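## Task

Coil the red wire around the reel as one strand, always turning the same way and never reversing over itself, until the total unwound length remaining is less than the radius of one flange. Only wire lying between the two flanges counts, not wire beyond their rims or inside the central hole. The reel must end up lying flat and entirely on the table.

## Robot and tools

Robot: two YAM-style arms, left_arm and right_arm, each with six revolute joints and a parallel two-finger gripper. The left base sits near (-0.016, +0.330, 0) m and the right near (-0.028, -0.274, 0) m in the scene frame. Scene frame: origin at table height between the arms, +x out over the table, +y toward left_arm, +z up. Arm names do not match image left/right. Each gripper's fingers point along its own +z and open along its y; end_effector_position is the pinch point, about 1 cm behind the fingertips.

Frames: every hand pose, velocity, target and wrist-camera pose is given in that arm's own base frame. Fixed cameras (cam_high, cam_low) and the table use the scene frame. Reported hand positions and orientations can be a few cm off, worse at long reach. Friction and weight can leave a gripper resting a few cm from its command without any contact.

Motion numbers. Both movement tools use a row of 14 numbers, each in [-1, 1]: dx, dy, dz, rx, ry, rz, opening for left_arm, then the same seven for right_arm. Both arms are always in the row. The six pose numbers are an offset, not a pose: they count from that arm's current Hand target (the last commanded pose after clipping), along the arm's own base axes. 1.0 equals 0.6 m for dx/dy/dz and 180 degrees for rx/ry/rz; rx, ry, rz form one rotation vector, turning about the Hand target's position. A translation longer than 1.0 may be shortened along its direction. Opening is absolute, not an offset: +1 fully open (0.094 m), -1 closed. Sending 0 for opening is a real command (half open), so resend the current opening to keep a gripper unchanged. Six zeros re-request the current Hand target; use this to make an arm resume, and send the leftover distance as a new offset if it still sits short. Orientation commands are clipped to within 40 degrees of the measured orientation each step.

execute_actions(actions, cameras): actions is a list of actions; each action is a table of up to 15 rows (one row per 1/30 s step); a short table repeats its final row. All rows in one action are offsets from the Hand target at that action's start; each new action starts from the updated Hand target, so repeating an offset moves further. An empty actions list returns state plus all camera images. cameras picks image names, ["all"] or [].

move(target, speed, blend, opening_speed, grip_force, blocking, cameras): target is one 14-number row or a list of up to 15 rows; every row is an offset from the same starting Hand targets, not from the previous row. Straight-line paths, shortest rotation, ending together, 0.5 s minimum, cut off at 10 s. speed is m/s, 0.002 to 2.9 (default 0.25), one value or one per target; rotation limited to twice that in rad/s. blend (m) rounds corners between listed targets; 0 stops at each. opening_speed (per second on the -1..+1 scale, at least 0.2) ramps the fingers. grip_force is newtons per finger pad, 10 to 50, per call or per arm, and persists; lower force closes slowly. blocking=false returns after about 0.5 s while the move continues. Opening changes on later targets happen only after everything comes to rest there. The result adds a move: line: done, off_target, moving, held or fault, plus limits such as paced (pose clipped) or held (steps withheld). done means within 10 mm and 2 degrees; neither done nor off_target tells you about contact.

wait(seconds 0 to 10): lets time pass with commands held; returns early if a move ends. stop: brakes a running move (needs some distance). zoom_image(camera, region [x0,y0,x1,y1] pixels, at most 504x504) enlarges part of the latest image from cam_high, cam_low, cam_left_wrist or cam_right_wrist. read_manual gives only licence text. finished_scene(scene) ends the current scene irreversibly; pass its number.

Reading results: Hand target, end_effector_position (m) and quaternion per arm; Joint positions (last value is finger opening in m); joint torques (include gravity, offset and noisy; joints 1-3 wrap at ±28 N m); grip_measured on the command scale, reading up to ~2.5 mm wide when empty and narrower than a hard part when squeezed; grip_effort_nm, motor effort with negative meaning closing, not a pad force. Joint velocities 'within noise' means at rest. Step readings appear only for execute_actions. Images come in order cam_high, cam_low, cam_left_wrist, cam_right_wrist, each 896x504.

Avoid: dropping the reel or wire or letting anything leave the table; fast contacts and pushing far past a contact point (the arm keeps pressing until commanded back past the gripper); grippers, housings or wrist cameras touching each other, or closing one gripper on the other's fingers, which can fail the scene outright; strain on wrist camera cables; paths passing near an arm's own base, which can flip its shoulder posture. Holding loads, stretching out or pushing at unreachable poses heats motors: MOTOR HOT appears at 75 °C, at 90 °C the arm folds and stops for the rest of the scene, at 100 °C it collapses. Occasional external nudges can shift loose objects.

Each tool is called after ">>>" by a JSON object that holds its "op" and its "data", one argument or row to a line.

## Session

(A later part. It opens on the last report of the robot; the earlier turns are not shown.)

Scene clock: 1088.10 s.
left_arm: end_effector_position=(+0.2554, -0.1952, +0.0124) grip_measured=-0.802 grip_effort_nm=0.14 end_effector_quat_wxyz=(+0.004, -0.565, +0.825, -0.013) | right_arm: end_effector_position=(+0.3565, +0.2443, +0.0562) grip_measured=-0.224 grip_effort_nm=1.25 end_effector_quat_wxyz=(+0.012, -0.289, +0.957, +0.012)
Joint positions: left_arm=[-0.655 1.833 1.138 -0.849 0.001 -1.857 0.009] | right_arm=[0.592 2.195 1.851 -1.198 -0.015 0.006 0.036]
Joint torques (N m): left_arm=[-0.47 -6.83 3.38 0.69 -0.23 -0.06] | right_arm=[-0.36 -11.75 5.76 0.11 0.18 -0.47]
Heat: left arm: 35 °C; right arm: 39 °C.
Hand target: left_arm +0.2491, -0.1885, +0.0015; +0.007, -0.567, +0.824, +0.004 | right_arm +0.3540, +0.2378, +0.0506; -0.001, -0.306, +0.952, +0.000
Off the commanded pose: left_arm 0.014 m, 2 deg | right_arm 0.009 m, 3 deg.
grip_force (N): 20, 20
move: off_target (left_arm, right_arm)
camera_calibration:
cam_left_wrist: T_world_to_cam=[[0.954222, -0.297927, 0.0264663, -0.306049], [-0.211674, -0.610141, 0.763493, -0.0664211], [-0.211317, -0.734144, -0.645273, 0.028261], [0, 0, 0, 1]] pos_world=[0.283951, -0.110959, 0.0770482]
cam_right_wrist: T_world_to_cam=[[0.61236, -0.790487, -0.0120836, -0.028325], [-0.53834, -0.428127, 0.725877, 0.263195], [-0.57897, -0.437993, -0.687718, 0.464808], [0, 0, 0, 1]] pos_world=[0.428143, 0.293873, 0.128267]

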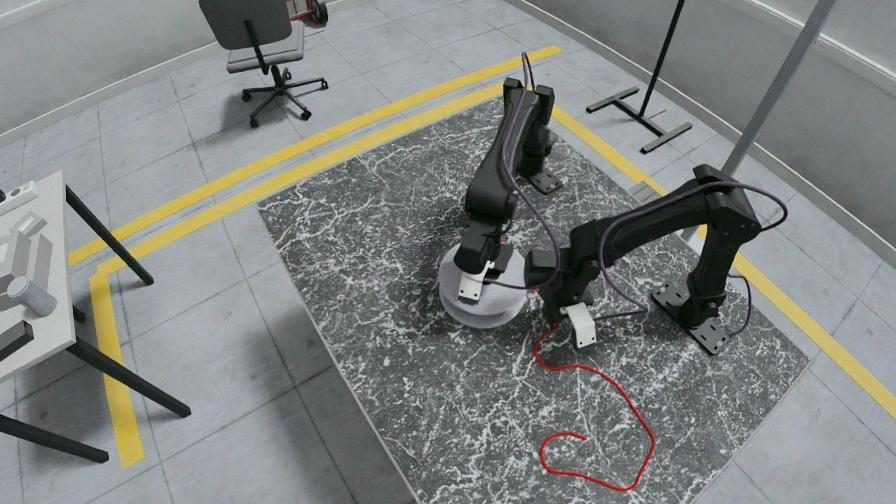

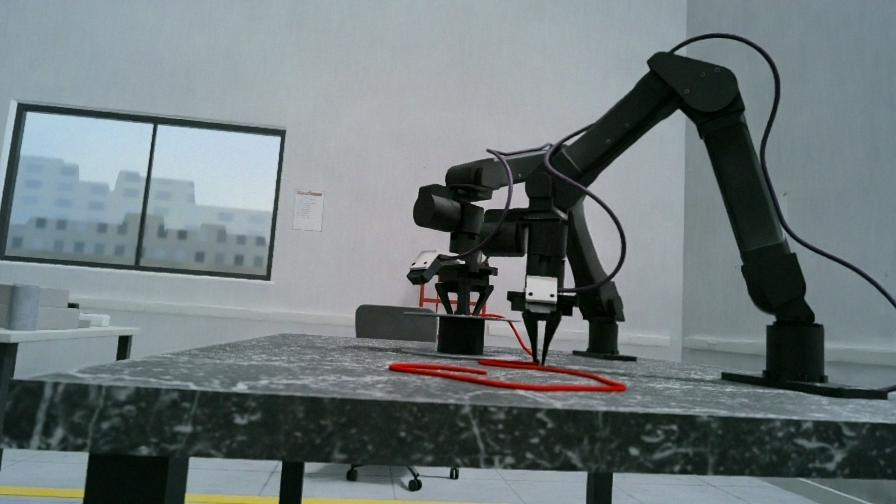

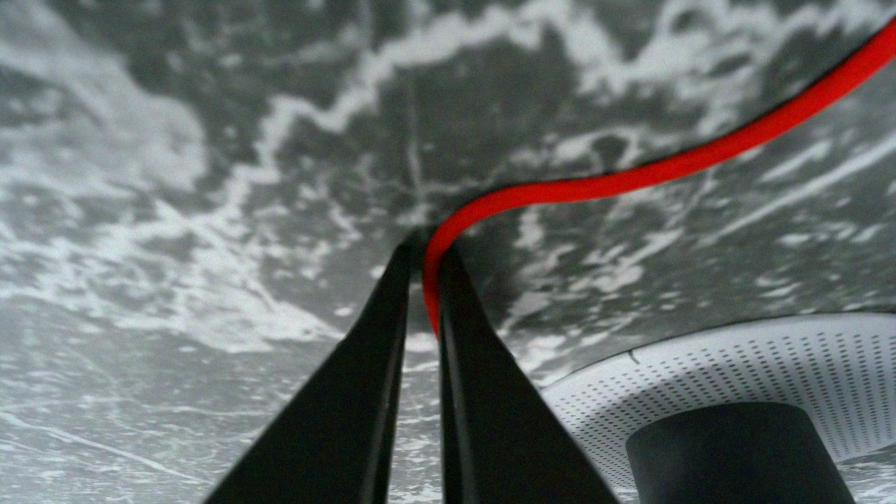

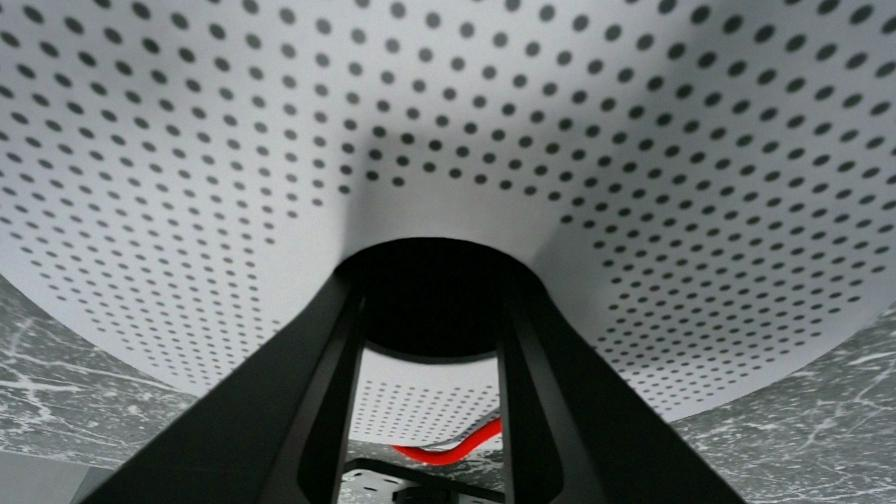

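>>> {"op": "move", "data": {
  "target": [
    [0, 0, 0.0, 0, 0, 0, -0.8, 0, 0, 0.0, 0, 0, 0.17, -0.15]
  ],
  "speed": 0.15,
  "cameras": ["all"]
}}

>>> {"op": "zoom_image", "data": {
  "camera": "cam_high",
  "region": [420, 220, 620, 340]
}}

>>> {"op": "zoom_image", "data": {
  "camera": "cam_low",
  "region": [400, 280, 560, 380]
}}

Scene clock: 1117.43 s.
left_arm: end_effector_position=(+0.2591, -0.1989, +0.0126) grip_measured=-0.802 grip_effort_nm=0.13 end_effector_quat_wxyz=(+0.006, -0.565, +0.825, -0.023) | right_arm: end_effector_position=(+0.3554, +0.2454, +0.0564) grip_measured=-0.222 grip_effort_nm=1.25 end_effector_quat_wxyz=(+0.014, -0.526, +0.851, +0.012)
Joint positions: left_arm=[-0.656 1.833 1.138 -0.828 0.003 -1.857 0.009] | right_arm=[0.592 2.194 1.851 -1.199 -0.024 -0.515 0.037]
Joint torques (N m): left_arm=[-0.36 -6.82 3.45 0.46 -0.26 -0.05] | right_arm=[-0.39 -11.86 5.9 0.13 0.25 -0.57]
Heat: left arm: 35 °C; right arm: 39 °C.
Hand target: left_arm +0.2491, -0.1884, +0.0015; +0.007, -0.567, +0.824, +0.005 | right_arm +0.3540, +0.2378, +0.0507; -0.001, -0.546, +0.838, -0.001
Off the commanded pose: left_arm 0.018 m, 3 deg | right_arm 0.010 m, 4 deg.
grip_force (N): 20, 20
move: off_target (left_arm, right_arm)
camera_calibration:
cam_left_wrist: T_world_to_cam=[[0.953292, -0.298588, 0.0455919, -0.31085], [-0.224431, -0.599186, 0.768509, -0.0626465], [-0.20215, -0.742846, -0.638212, 0.0223036], [0, 0, 0, 1]] pos_world=[0.28678, -0.113785, 0.0765511]
cam_right_wrist: T_world_to_cam=[[0.924651, -0.380805, -0.00284371, -0.23882], [-0.261876, -0.641259, 0.721255, 0.21729], [-0.276481, -0.666164, -0.692664, 0.413576], [0, 0, 0, 1]] pos_world=[0.392074, 0.323905, 0.129068]

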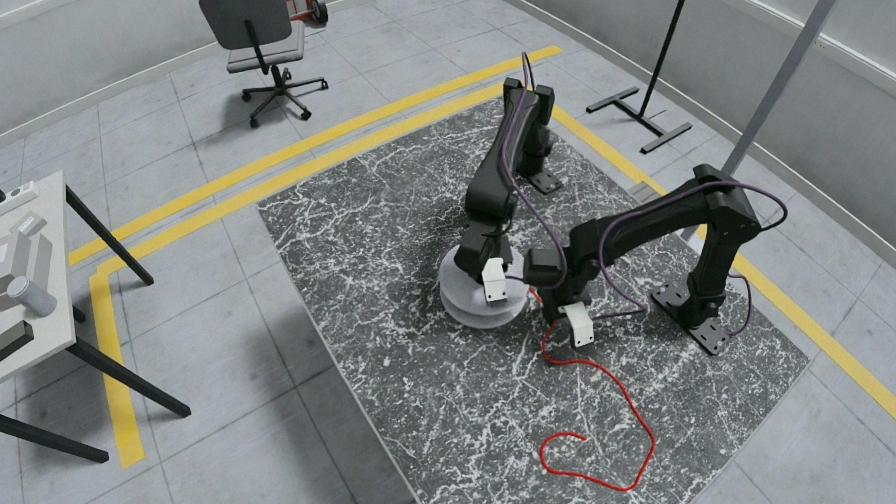

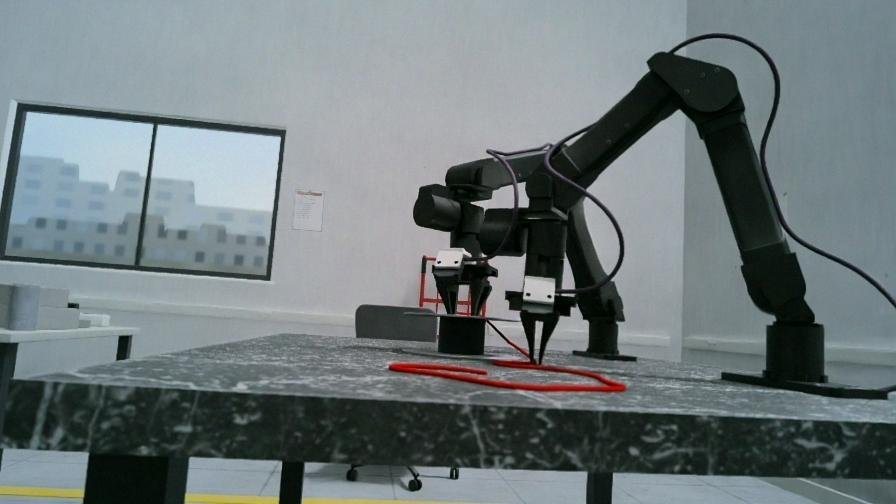

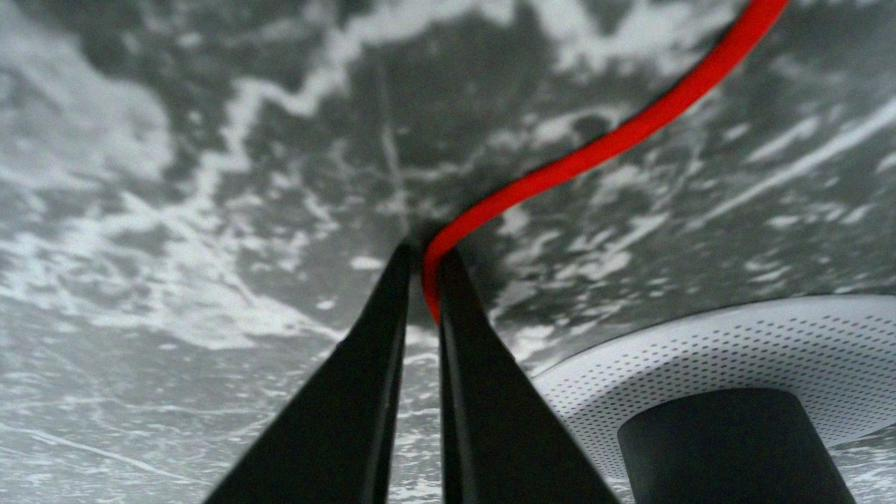

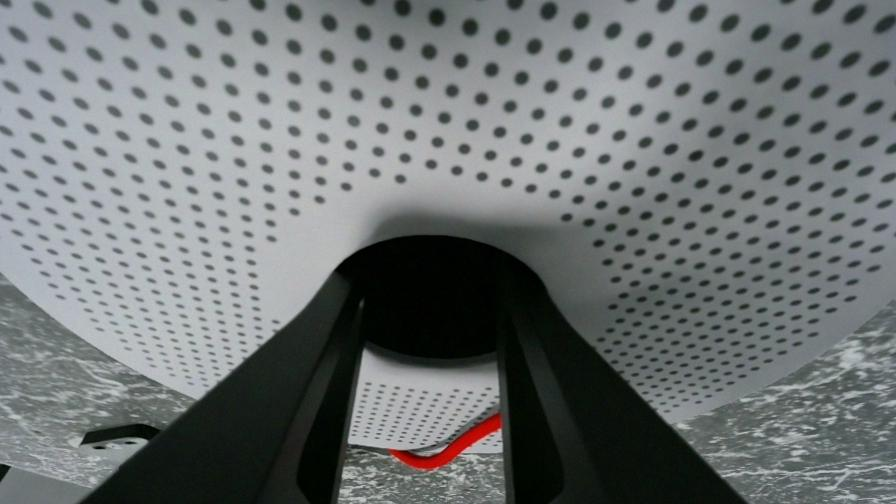

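Scaled by 2.520 from the camera's 896x504 image, which has a finer 1280x720 frame.

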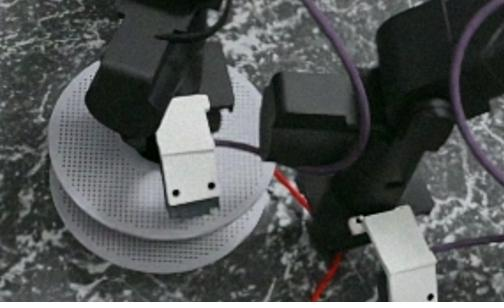

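Scaled by 3.150 from the camera's 896x504 image, which has a finer 1280x720 frame.

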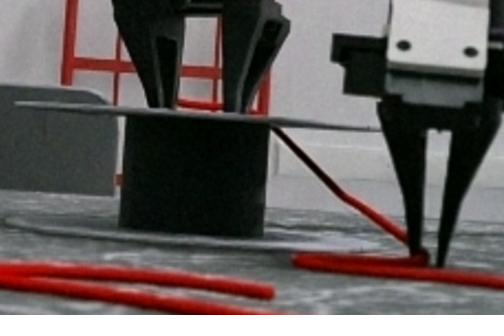

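>>> {"op": "move", "data": {
  "target": [
    [0, 0, 0.0, 0, 0, 0, -1, 0, 0, 0.0, 0, 0, 0.0, -0.15]
  ],
  "speed": 0.1,
  "cameras": ["cam_low", "cam_left_wrist"]
}}

Scene clock: 1150.77 s.
left_arm: end_effector_position=(+0.2597, -0.1998, +0.0126) grip_measured=-0.902 grip_effort_nm=-0.42 end_effector_quat_wxyz=(+0.006, -0.565, +0.825, -0.025) | right_arm: end_effector_position=(+0.3554, +0.2454, +0.0564) grip_measured=-0.222 grip_effort_nm=1.25 end_effector_quat_wxyz=(+0.014, -0.526, +0.850, +0.012)
Joint positions: left_arm=[-0.656 1.833 1.138 -0.824 0.005 -1.857 0.005] | right_arm=[0.592 2.194 1.851 -1.199 -0.024 -0.515 0.037]
Joint velocities: left_arm=[-0.007 0.002 -0.007 0.022 -0.154 -0.022 -0.002] | right_arm=[within noise]
Joint torques (N m): left_arm=[-0.4 -6.86 3.49 0.44 -0.27 -0.06] | right_arm=[-0.24 -11.73 5.65 0.14 0.29 -0.61]
Heat: left arm: 35 °C; right arm: 39 °C.
Hand target: left_arm +0.2491, -0.1884, +0.0015; +0.007, -0.567, +0.824, +0.005 | right_arm +0.3540, +0.2378, +0.0507; -0.001, -0.546, +0.838, -0.001
Off the commanded pose: left_arm 0.019 m, 3 deg | right_arm 0.010 m, 4 deg.
grip_force (N): 20, 20
move: off_target (left_arm, right_arm)
camera_calibration:
cam_left_wrist: T_world_to_cam=[[0.953166, -0.298481, 0.0488151, -0.311726], [-0.226031, -0.595761, 0.7707, -0.0620476], [-0.200957, -0.745639, -0.635326, 0.0208091], [0, 0, 0, 1]] pos_world=[0.287284, -0.114494, 0.0762576]
Images, in order (width x height): cam_low 896x504, cam_left_wrist 896x504.

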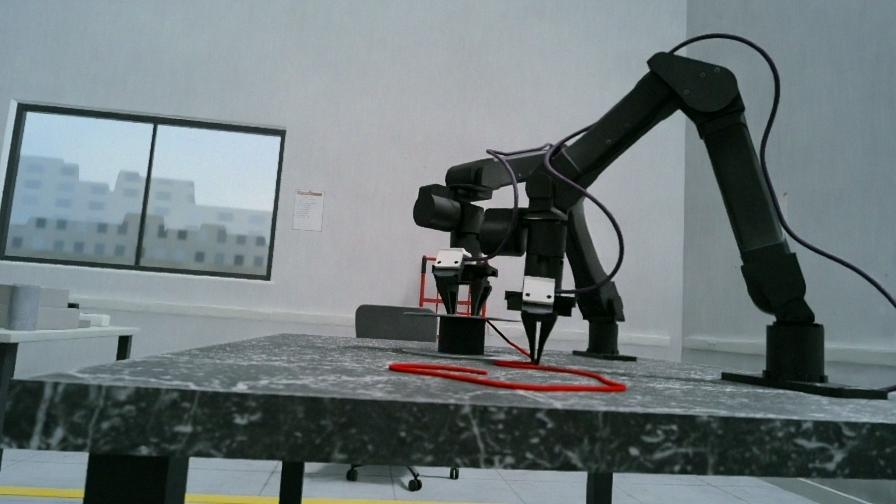

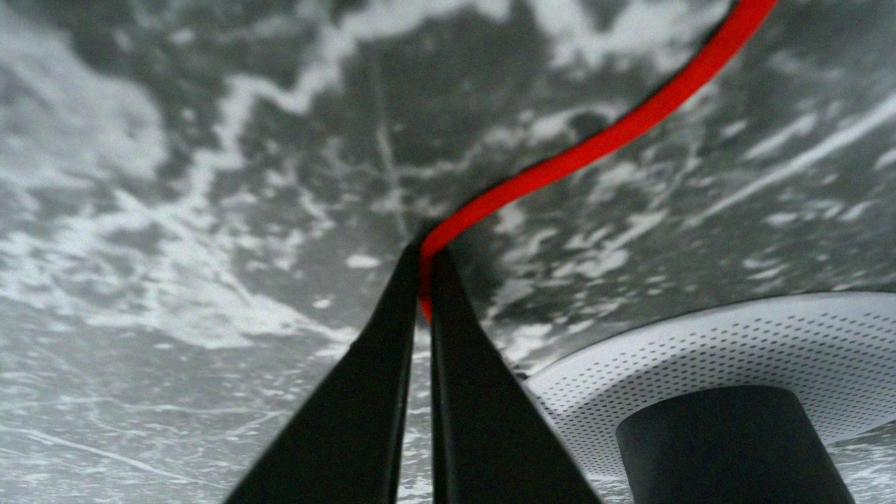

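>>> {"op": "move", "data": {
  "target": [
    [0, 0, 0.0, 0, 0, 0, -1, 0, 0, 0.0, 0, 0, 0.0, -1]
  ],
  "speed": 0.1,
  "opening_speed": 0.5,
  "cameras": ["cam_low", "cam_right_wrist", "cam_high"]
}}

>>> {"op": "zoom_image", "data": {
  "camera": "cam_low",
  "region": [400, 280, 560, 380]
}}

Scene clock: 1160.97 s.
left_arm: end_effector_position=(+0.2597, -0.1998, +0.0126) grip_measured=-0.904 grip_effort_nm=-0.45 end_effector_quat_wxyz=(+0.006, -0.565, +0.825, -0.025) | right_arm: end_effector_position=(+0.3577, +0.2421, +0.0564) grip_measured=-0.994 grip_effort_nm=-0.36 end_effector_quat_wxyz=(+0.014, -0.541, +0.841, +0.001)
Joint positions: left_arm=[-0.656 1.833 1.138 -0.824 0.005 -1.857 0.005] | right_arm=[0.592 2.194 1.851 -1.199 -0.001 -0.55 0]
Joint torques (N m): left_arm=[-0.4 -6.86 3.47 0.43 -0.28 -0.05] | right_arm=[-0.43 -11.99 5.85 0.11 0.02 -0.17]
Heat: left arm: 35 °C; right arm: 38 °C.
Hand target: left_arm +0.2491, -0.1884, +0.0015; +0.007, -0.567, +0.824, +0.005 | right_arm +0.3540, +0.2378, +0.0507; -0.001, -0.546, +0.838, -0.001
Off the commanded pose: left_arm 0.019 m, 3 deg | right_arm 0.008 m, 2 deg.
grip_force (N): 20, 20
move: off_target (left_arm)
camera_calibration:
cam_right_wrist: T_world_to_cam=[[0.937402, -0.347819, 0.0173066, -0.255838], [-0.24942, -0.635867, 0.730385, 0.209451], [-0.243037, -0.688981, -0.682816, 0.405013], [0, 0, 0, 1]] pos_world=[0.390498, 0.323244, 0.127997]
Images, in order (width x height): cam_high 896x504, cam_low 896x504, cam_right_wrist 896x504.

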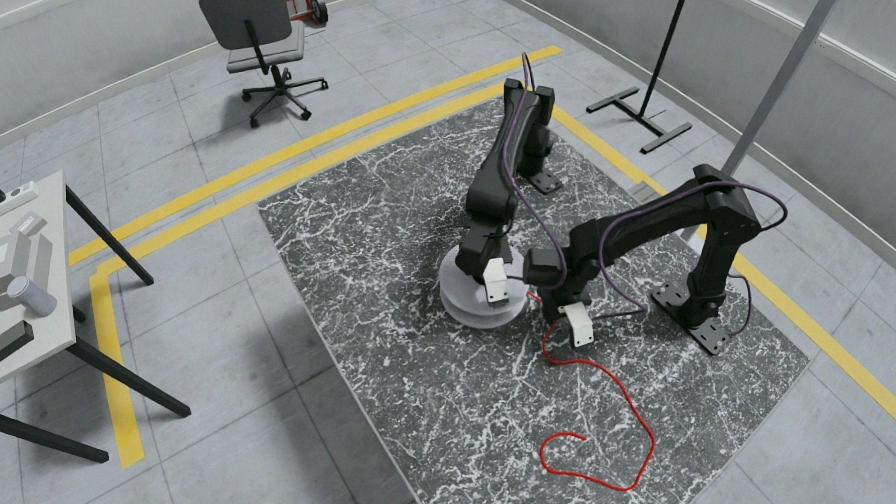

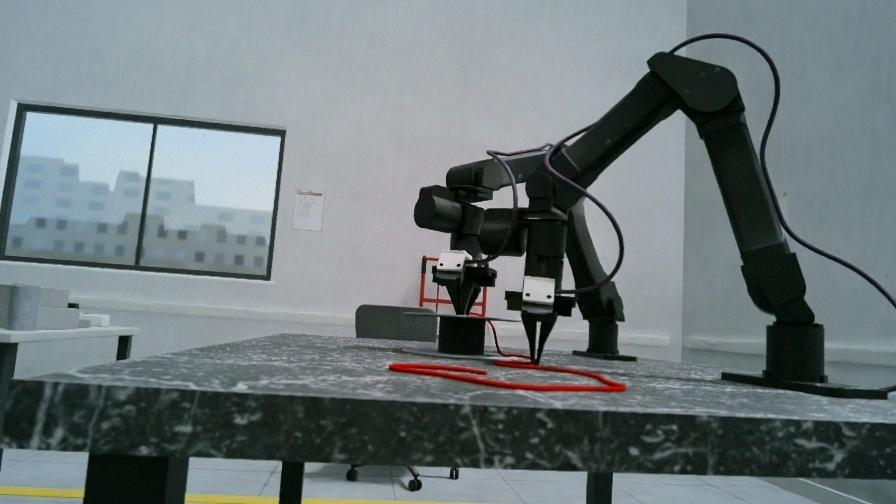

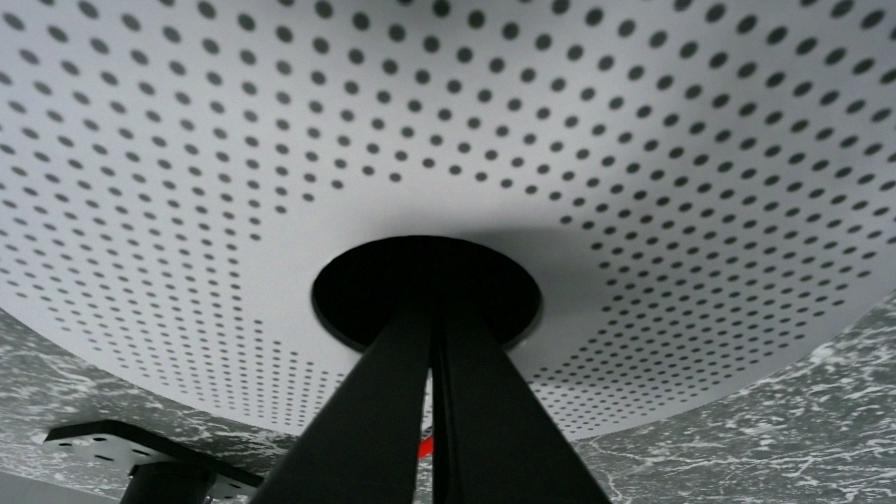

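Scaled by 3.150 from the camera's 896x504 image, which has a finer 1280x720 frame.

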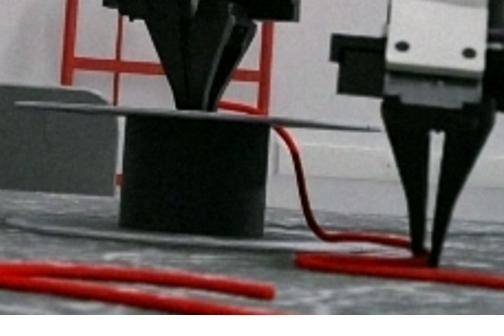

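>>> {"op": "zoom_image", "data": {
  "camera": "cam_high",
  "region": [430, 230, 560, 330]
}}

>>> {"op": "zoom_image", "data": {
  "camera": "cam_right_wrist",
  "region": [280, 220, 600, 500]
}}

>>> {"op": "zoom_image", "data": {
  "camera": "cam_low",
  "region": [430, 290, 540, 370]
}}

Scaled by 3.877 from the camera's 896x504 image, which has a finer 1280x720 frame.

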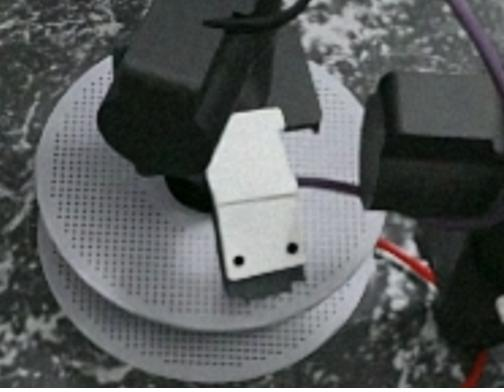

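Scaled by 1.575 from the camera's 896x504 image, which has a finer 1280x720 frame.

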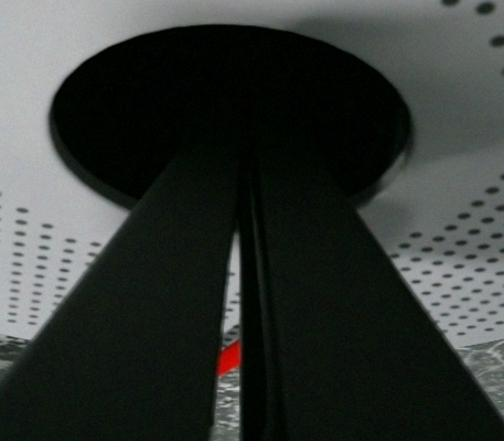

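Scaled by 4.582 from the camera's 896x504 image, which has a finer 1280x720 frame.

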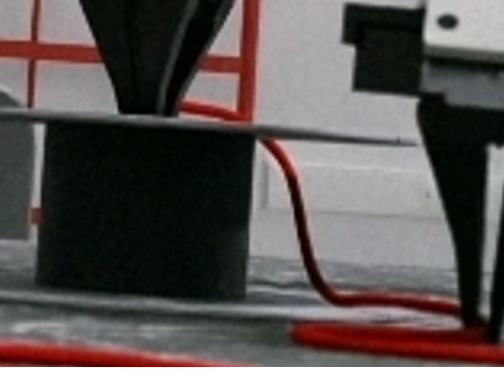

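>>> {"op": "move", "data": {
  "target": [
    [0, 0, 0.0, 0, 0, 0, -1, 0.002, 0.002, 0.0, 0, 0, -0.79, -1]
  ],
  "speed": 0.3,
  "cameras": ["cam_low", "cam_right_wrist", "cam_high"]
}}

>>> {"op": "zoom_image", "data": {
  "camera": "cam_high",
  "region": [430, 230, 560, 330]
}}

>>> {"op": "zoom_image", "data": {
  "camera": "cam_low",
  "region": [430, 290, 540, 370]
}}

Scene clock: 1177.60 s.
left_arm: end_effector_position=(+0.2597, -0.1998, +0.0126) grip_measured=-0.904 grip_effort_nm=-0.45 end_effector_quat_wxyz=(+0.006, -0.565, +0.825, -0.025) | right_arm: end_effector_position=(+0.3572, +0.2428, +0.0564) grip_measured=-0.994 grip_effort_nm=-0.36 end_effector_quat_wxyz=(+0.002, +0.610, +0.792, +0.014)
Joint positions: left_arm=[-0.656 1.833 1.138 -0.824 0.005 -1.857 0.005] | right_arm=[0.592 2.194 1.851 -1.199 -0.006 1.904 0]
Joint torques (N m): left_arm=[-0.39 -6.86 3.48 0.44 -0.28 -0.05] | right_arm=[-0.54 -11.47 6.08 0.12 0.09 0.18]
Heat: left arm: 35 °C; right arm: 38 °C.
Hand target: left_arm +0.2491, -0.1884, +0.0015; +0.007, -0.567, +0.824, +0.005 | right_arm +0.3552, +0.2390, +0.0507; -0.001, +0.615, +0.788, +0.001
Off the commanded pose: left_arm 0.019 m, 3 deg | right_arm 0.007 m, 2 deg.
grip_force (N): 20, 20
move: off_target (left_arm)
camera_calibration:
cam_right_wrist: T_world_to_cam=[[-0.945115, -0.325832, -0.024321, 0.414248], [-0.231265, 0.614514, 0.754248, -0.101642], [-0.230812, 0.718475, -0.65614, 0.0576994], [0, 0, 0, 1]] pos_world=[0.381323, 0.15598, 0.124597]
Images, in order (width x height): cam_high 896x504, cam_low 896x504, cam_right_wrist 896x504.

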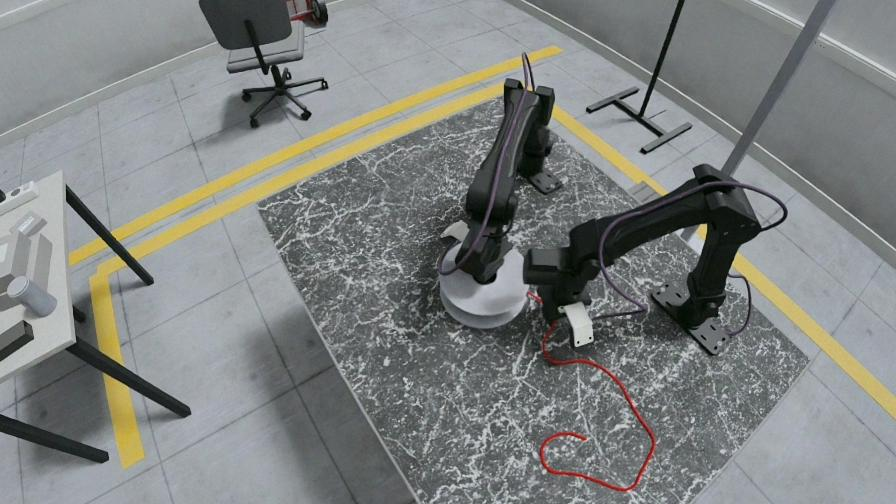

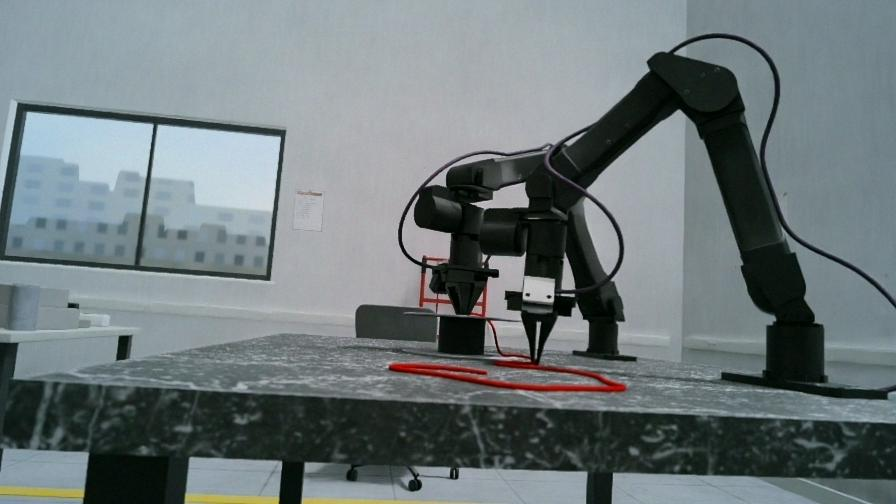

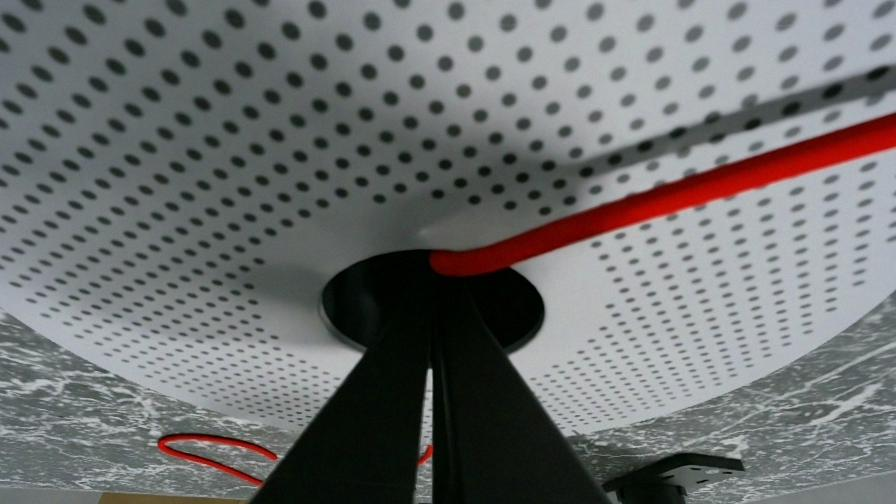

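Scaled by 3.877 from the camera's 896x504 image, which has a finer 1280x720 frame.

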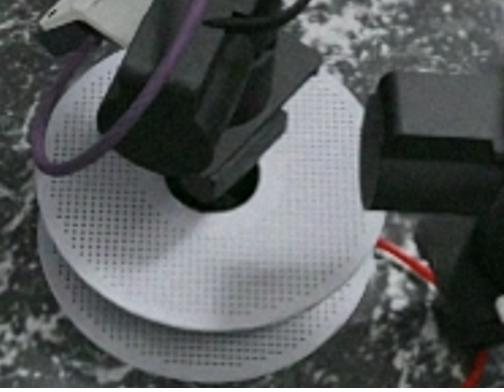

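Scaled by 4.582 from the camera's 896x504 image, which has a finer 1280x720 frame.

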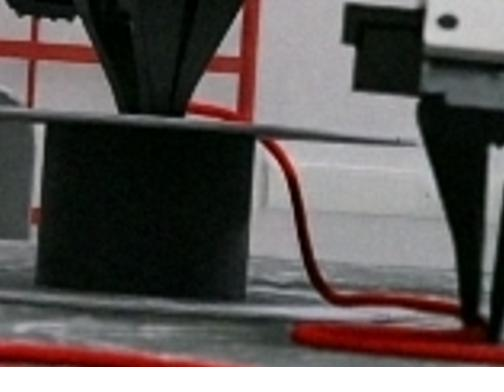

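>>> {"op": "move", "data": {
  "target": [
    [0, 0, 0.0, 0, 0, 0, -1, 0.0, 0.0, 0.13, 0, 0, 0.0, -1],
    [0, 0, 0.0, 0, 0, 0, -1, -0.019, -0.051, 0.11, 0, 0, 0.7, -0.3]
  ],
  "speed": 0.3,
  "blend": [0.01, 0],
  "cameras": ["cam_low", "cam_right_wrist", "cam_high"]
}}

Scene clock: 1211.93 s.
left_arm: end_effector_position=(+0.2597, -0.1998, +0.0126) grip_measured=-0.904 grip_effort_nm=-0.45 end_effector_quat_wxyz=(+0.006, -0.565, +0.825, -0.025) | right_arm: end_effector_position=(+0.3430, +0.2086, +0.1048) grip_measured=-0.302 grip_effort_nm=0.11 end_effector_quat_wxyz=(-0.022, -0.416, +0.909, -0.005)
Joint positions: left_arm=[-0.656 1.833 1.138 -0.824 0.005 -1.857 0.005] | right_arm=[0.546 2.134 1.947 -1.429 0.004 -0.313 0.033]
Joint torques (N m): left_arm=[-0.39 -6.87 3.48 0.43 -0.27 -0.04] | right_arm=[-0.39 -16.38 4.77 0.36 -0.01 -0.17]
Heat: left arm: 34 °C; right arm: 38 °C.
Hand target: left_arm +0.2491, -0.1884, +0.0015; +0.007, -0.567, +0.824, +0.005 | right_arm +0.3439, +0.2083, +0.1167; -0.001, -0.423, +0.906, +0.000
Off the commanded pose: left_arm 0.019 m, 3 deg | right_arm 0.012 m, 3 deg.
grip_force (N): 20, 20
move: off_target (left_arm, right_arm); target 2's new opening was sent with right_arm's hand 0.012 m and 3 deg from that target
camera_calibration:
cam_right_wrist: T_world_to_cam=[[0.802608, -0.596395, -0.0115477, -0.153486], [-0.370257, -0.513271, 0.77425, 0.160445], [-0.467686, -0.617143, -0.632775, 0.468146], [0, 0, 0, 1]] pos_world=[0.401541, 0.279726, 0.170234]
Images, in order (width x height): cam_high 896x504, cam_low 896x504, cam_right_wrist 896x504.

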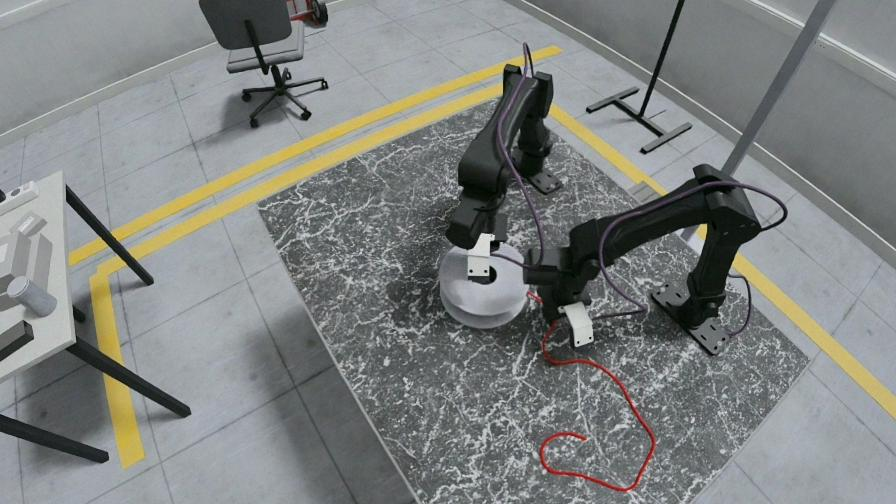

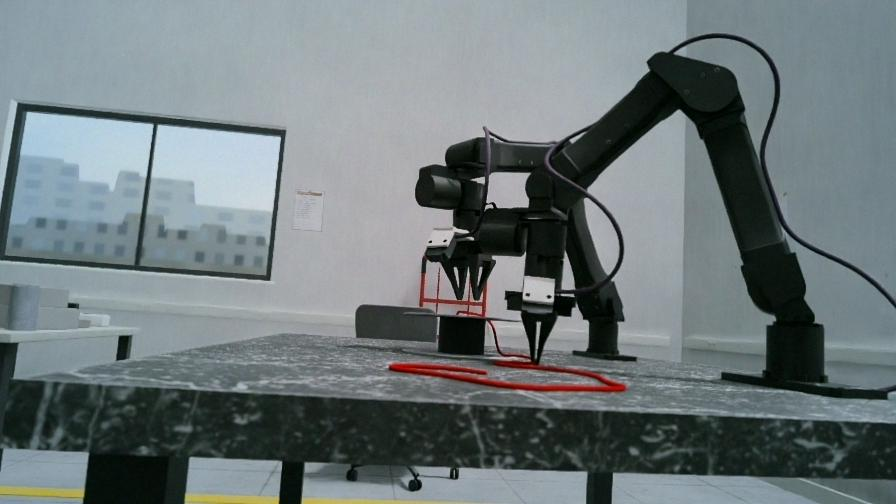

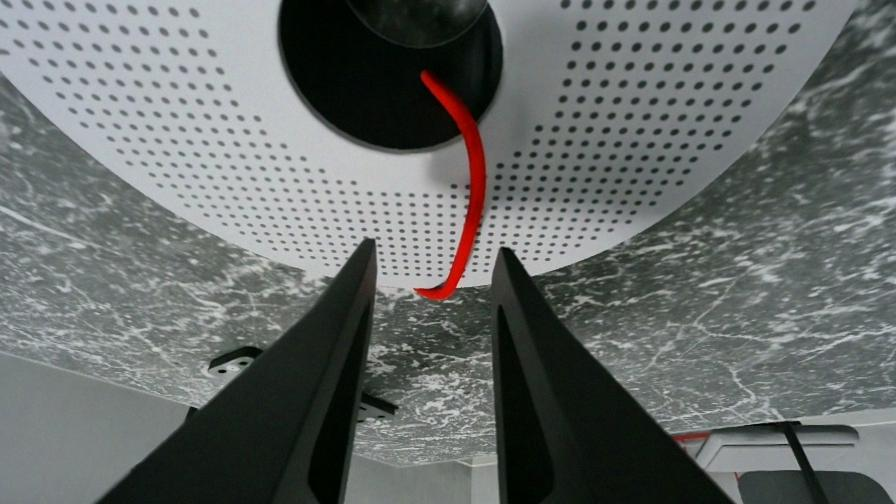

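>>> {"op": "move", "data": {
  "target": [
    [0, 0, 0.0, 0, 0, 0, -0.5, 0.02, 0.052, 0.0, 0, 0, -0.35, -1],
    [0.0, 0.0, 0.09, 0, 0, 0, -0.5, 0.02, 0.052, 0.0, 0, 0, -0.35, -1]
  ],
  "speed": 0.2,
  "cameras": ["cam_left_wrist", "cam_right_wrist", "cam_high", "cam_low"]
}}

Scene clock: 1283.77 s.
left_arm: end_effector_position=(+0.2455, -0.1880, +0.0447) grip_measured=-0.502 grip_effort_nm=0.14 end_effector_quat_wxyz=(-0.004, -0.565, +0.825, +0.010) | right_arm: end_effector_position=(+0.3547, +0.2359, +0.1174) grip_measured=-0.994 grip_effort_nm=-0.36 end_effector_quat_wxyz=(+0.002, +0.111, +0.994, +0.002)
Joint positions: left_arm=[-0.656 1.784 1.215 -1.022 0.001 -1.857 0.023] | right_arm=[0.584 2.199 2.101 -1.467 -0.001 0.806 0]
Joint torques (N m): left_arm=[-0.38 -8.75 8.14 0.17 -0.24 -0.05] | right_arm=[0.51 -10.76 8.51 0.03 -0.03 0.13]
Heat: left arm: 34 °C; right arm: 37 °C.
Hand target: left_arm +0.2493, -0.1885, +0.0556; +0.007, -0.567, +0.824, +0.004 | right_arm +0.3559, +0.2396, +0.1166; -0.001, +0.113, +0.994, +0.000
Off the commanded pose: left_arm 0.011 m, 1 deg | right_arm 0.004 m, 0 deg.
grip_force (N): 20, 20
move: off_target (left_arm)
camera_calibration:
cam_left_wrist: T_world_to_cam=[[0.95404, -0.299164, -0.0175936, -0.293535], [-0.184173, -0.63162, 0.753085, -0.0991561], [-0.236408, -0.715233, -0.657688, 0.0625616], [0, 0, 0, 1]] pos_world=[0.276572, -0.105698, 0.110655]
cam_right_wrist: T_world_to_cam=[[-0.14875, -0.98887, -0.00305909, 0.282526], [-0.660949, 0.0971207, 0.74412, 0.131661], [-0.735541, 0.11271, -0.668039, 0.425435], [0, 0, 0, 1]] pos_world=[0.441971, 0.218644, 0.1871]

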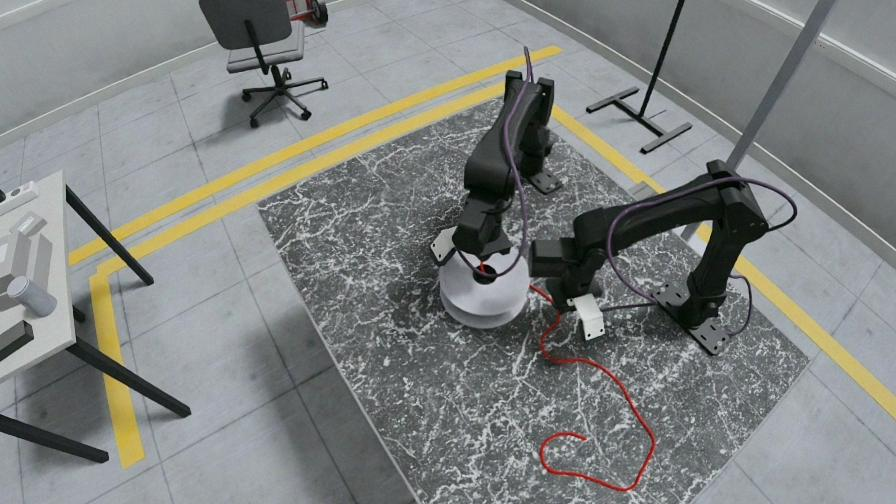

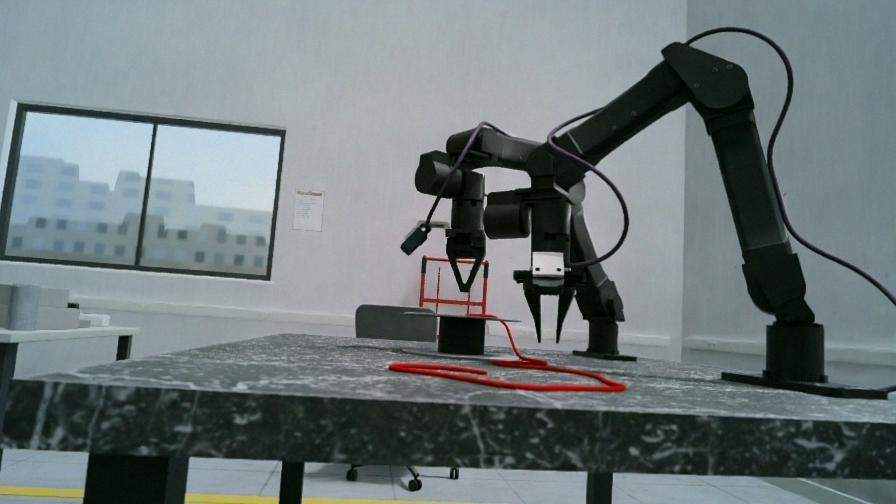

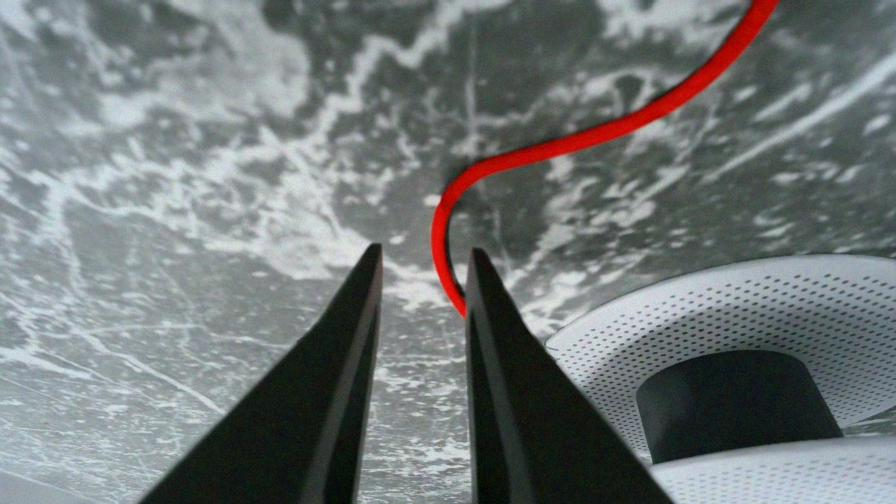

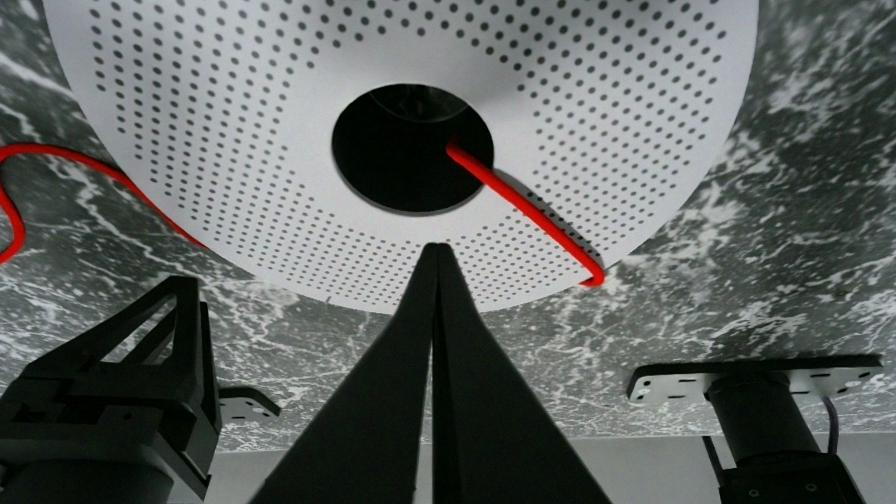

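>>> {"op": "move", "data": {
  "target": [
    [0.111, 0.0135, 0.0, 0, 0, -0.19, -0.3, 0.001, 0.005, -0.02, 0, 0, -0.14, -1],
    [0.111, 0.0135, -0.05, 0, 0, -0.19, -0.3, 0.001, 0.005, -0.114, 0, 0, -0.14, -1]
  ],
  "speed": 0.12,
  "cameras": ["cam_left_wrist", "cam_right_wrist", "cam_high", "cam_low"]
}}

Scene clock: 1314.50 s.
left_arm: end_effector_position=(+0.3183, -0.1882, +0.0361) grip_measured=-0.302 grip_effort_nm=0.14 end_effector_quat_wxyz=(+0.012, -0.298, +0.954, -0.014) | right_arm: end_effector_position=(+0.3588, +0.2409, +0.0596) grip_measured=-0.994 grip_effort_nm=-0.36 end_effector_quat_wxyz=(+0.003, +0.326, +0.945, +0.008)
Joint positions: left_arm=[-0.536 1.96 1.412 -0.985 0.001 -1.142 0.033] | right_arm=[0.587 2.207 1.885 -1.232 -0.005 1.251 0]
Joint torques (N m): left_arm=[0.51 -7.9 4.52 0.58 -0.22 0.09] | right_arm=[0.66 -11.41 4.86 0.47 -0.01 0.13]
Heat: left arm: 34 °C; right arm: 38 °C.
Hand target: left_arm +0.3158, -0.1804, +0.0255; +0.008, -0.300, +0.954, +0.002 | right_arm +0.3564, +0.2425, +0.0482; -0.001, +0.327, +0.945, +0.000
Off the commanded pose: left_arm 0.013 m, 2 deg | right_arm 0.012 m, 1 deg.
grip_force (N): 20, 20
move: off_target (left_arm, right_arm)
camera_calibration:
cam_left_wrist: T_world_to_cam=[[0.622348, -0.781843, 0.0374812, -0.350517], [-0.535853, -0.390656, 0.748498, 0.0781285], [-0.570566, -0.48591, -0.662077, 0.223716], [0, 0, 0, 1]] pos_world=[0.387653, -0.134822, 0.102776]
cam_right_wrist: T_world_to_cam=[[-0.557062, -0.830325, -0.0155616, 0.396999], [-0.560274, 0.361922, 0.745054, 0.0769645], [-0.613005, 0.42376, -0.666822, 0.270321], [0, 0, 0, 1]] pos_world=[0.429983, 0.187232, 0.129091]

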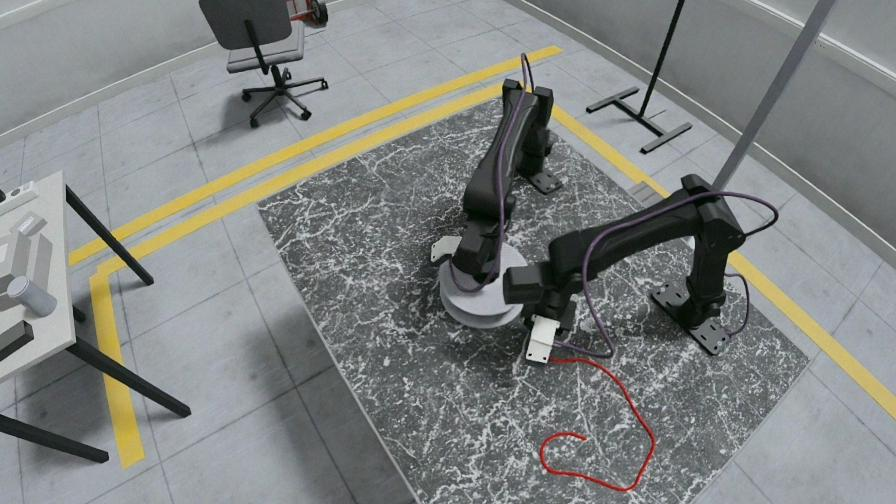

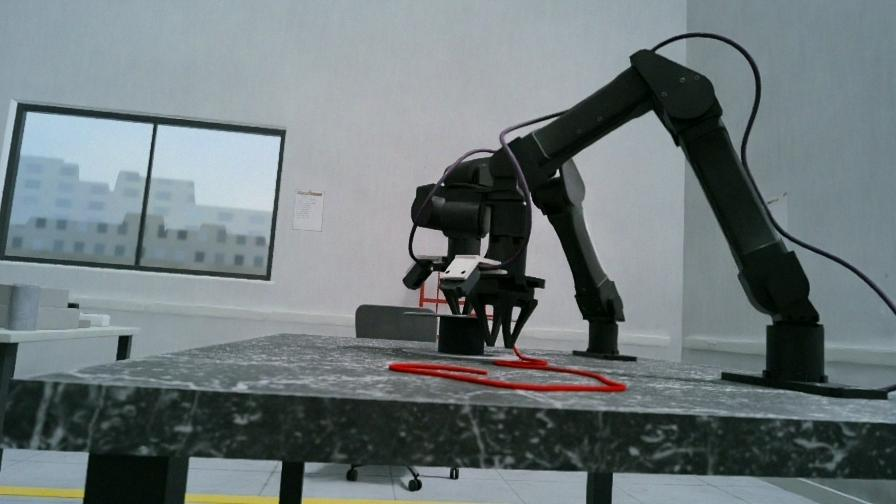

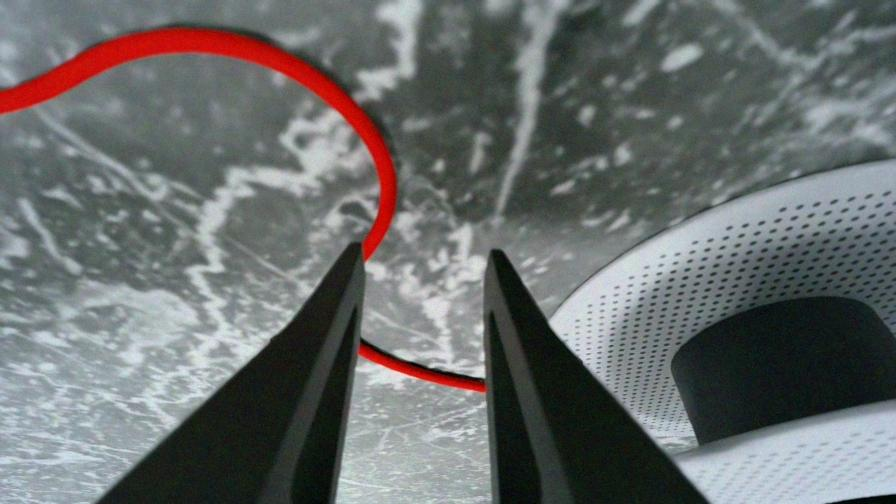

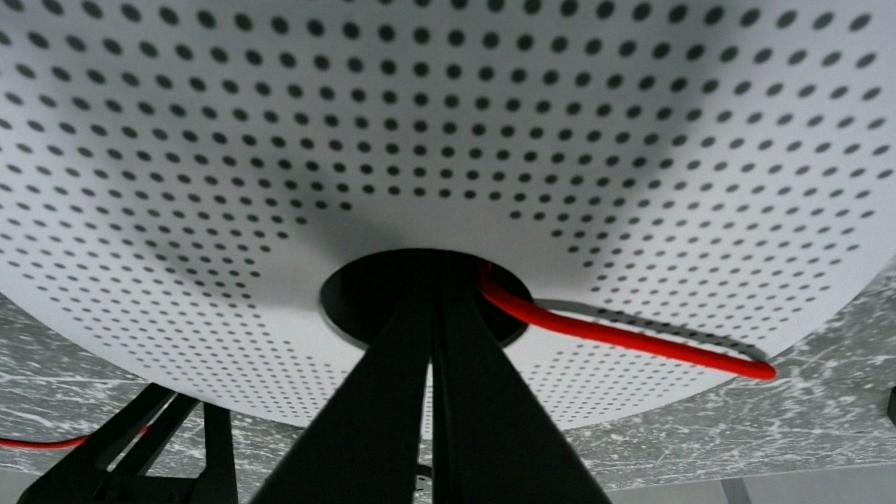

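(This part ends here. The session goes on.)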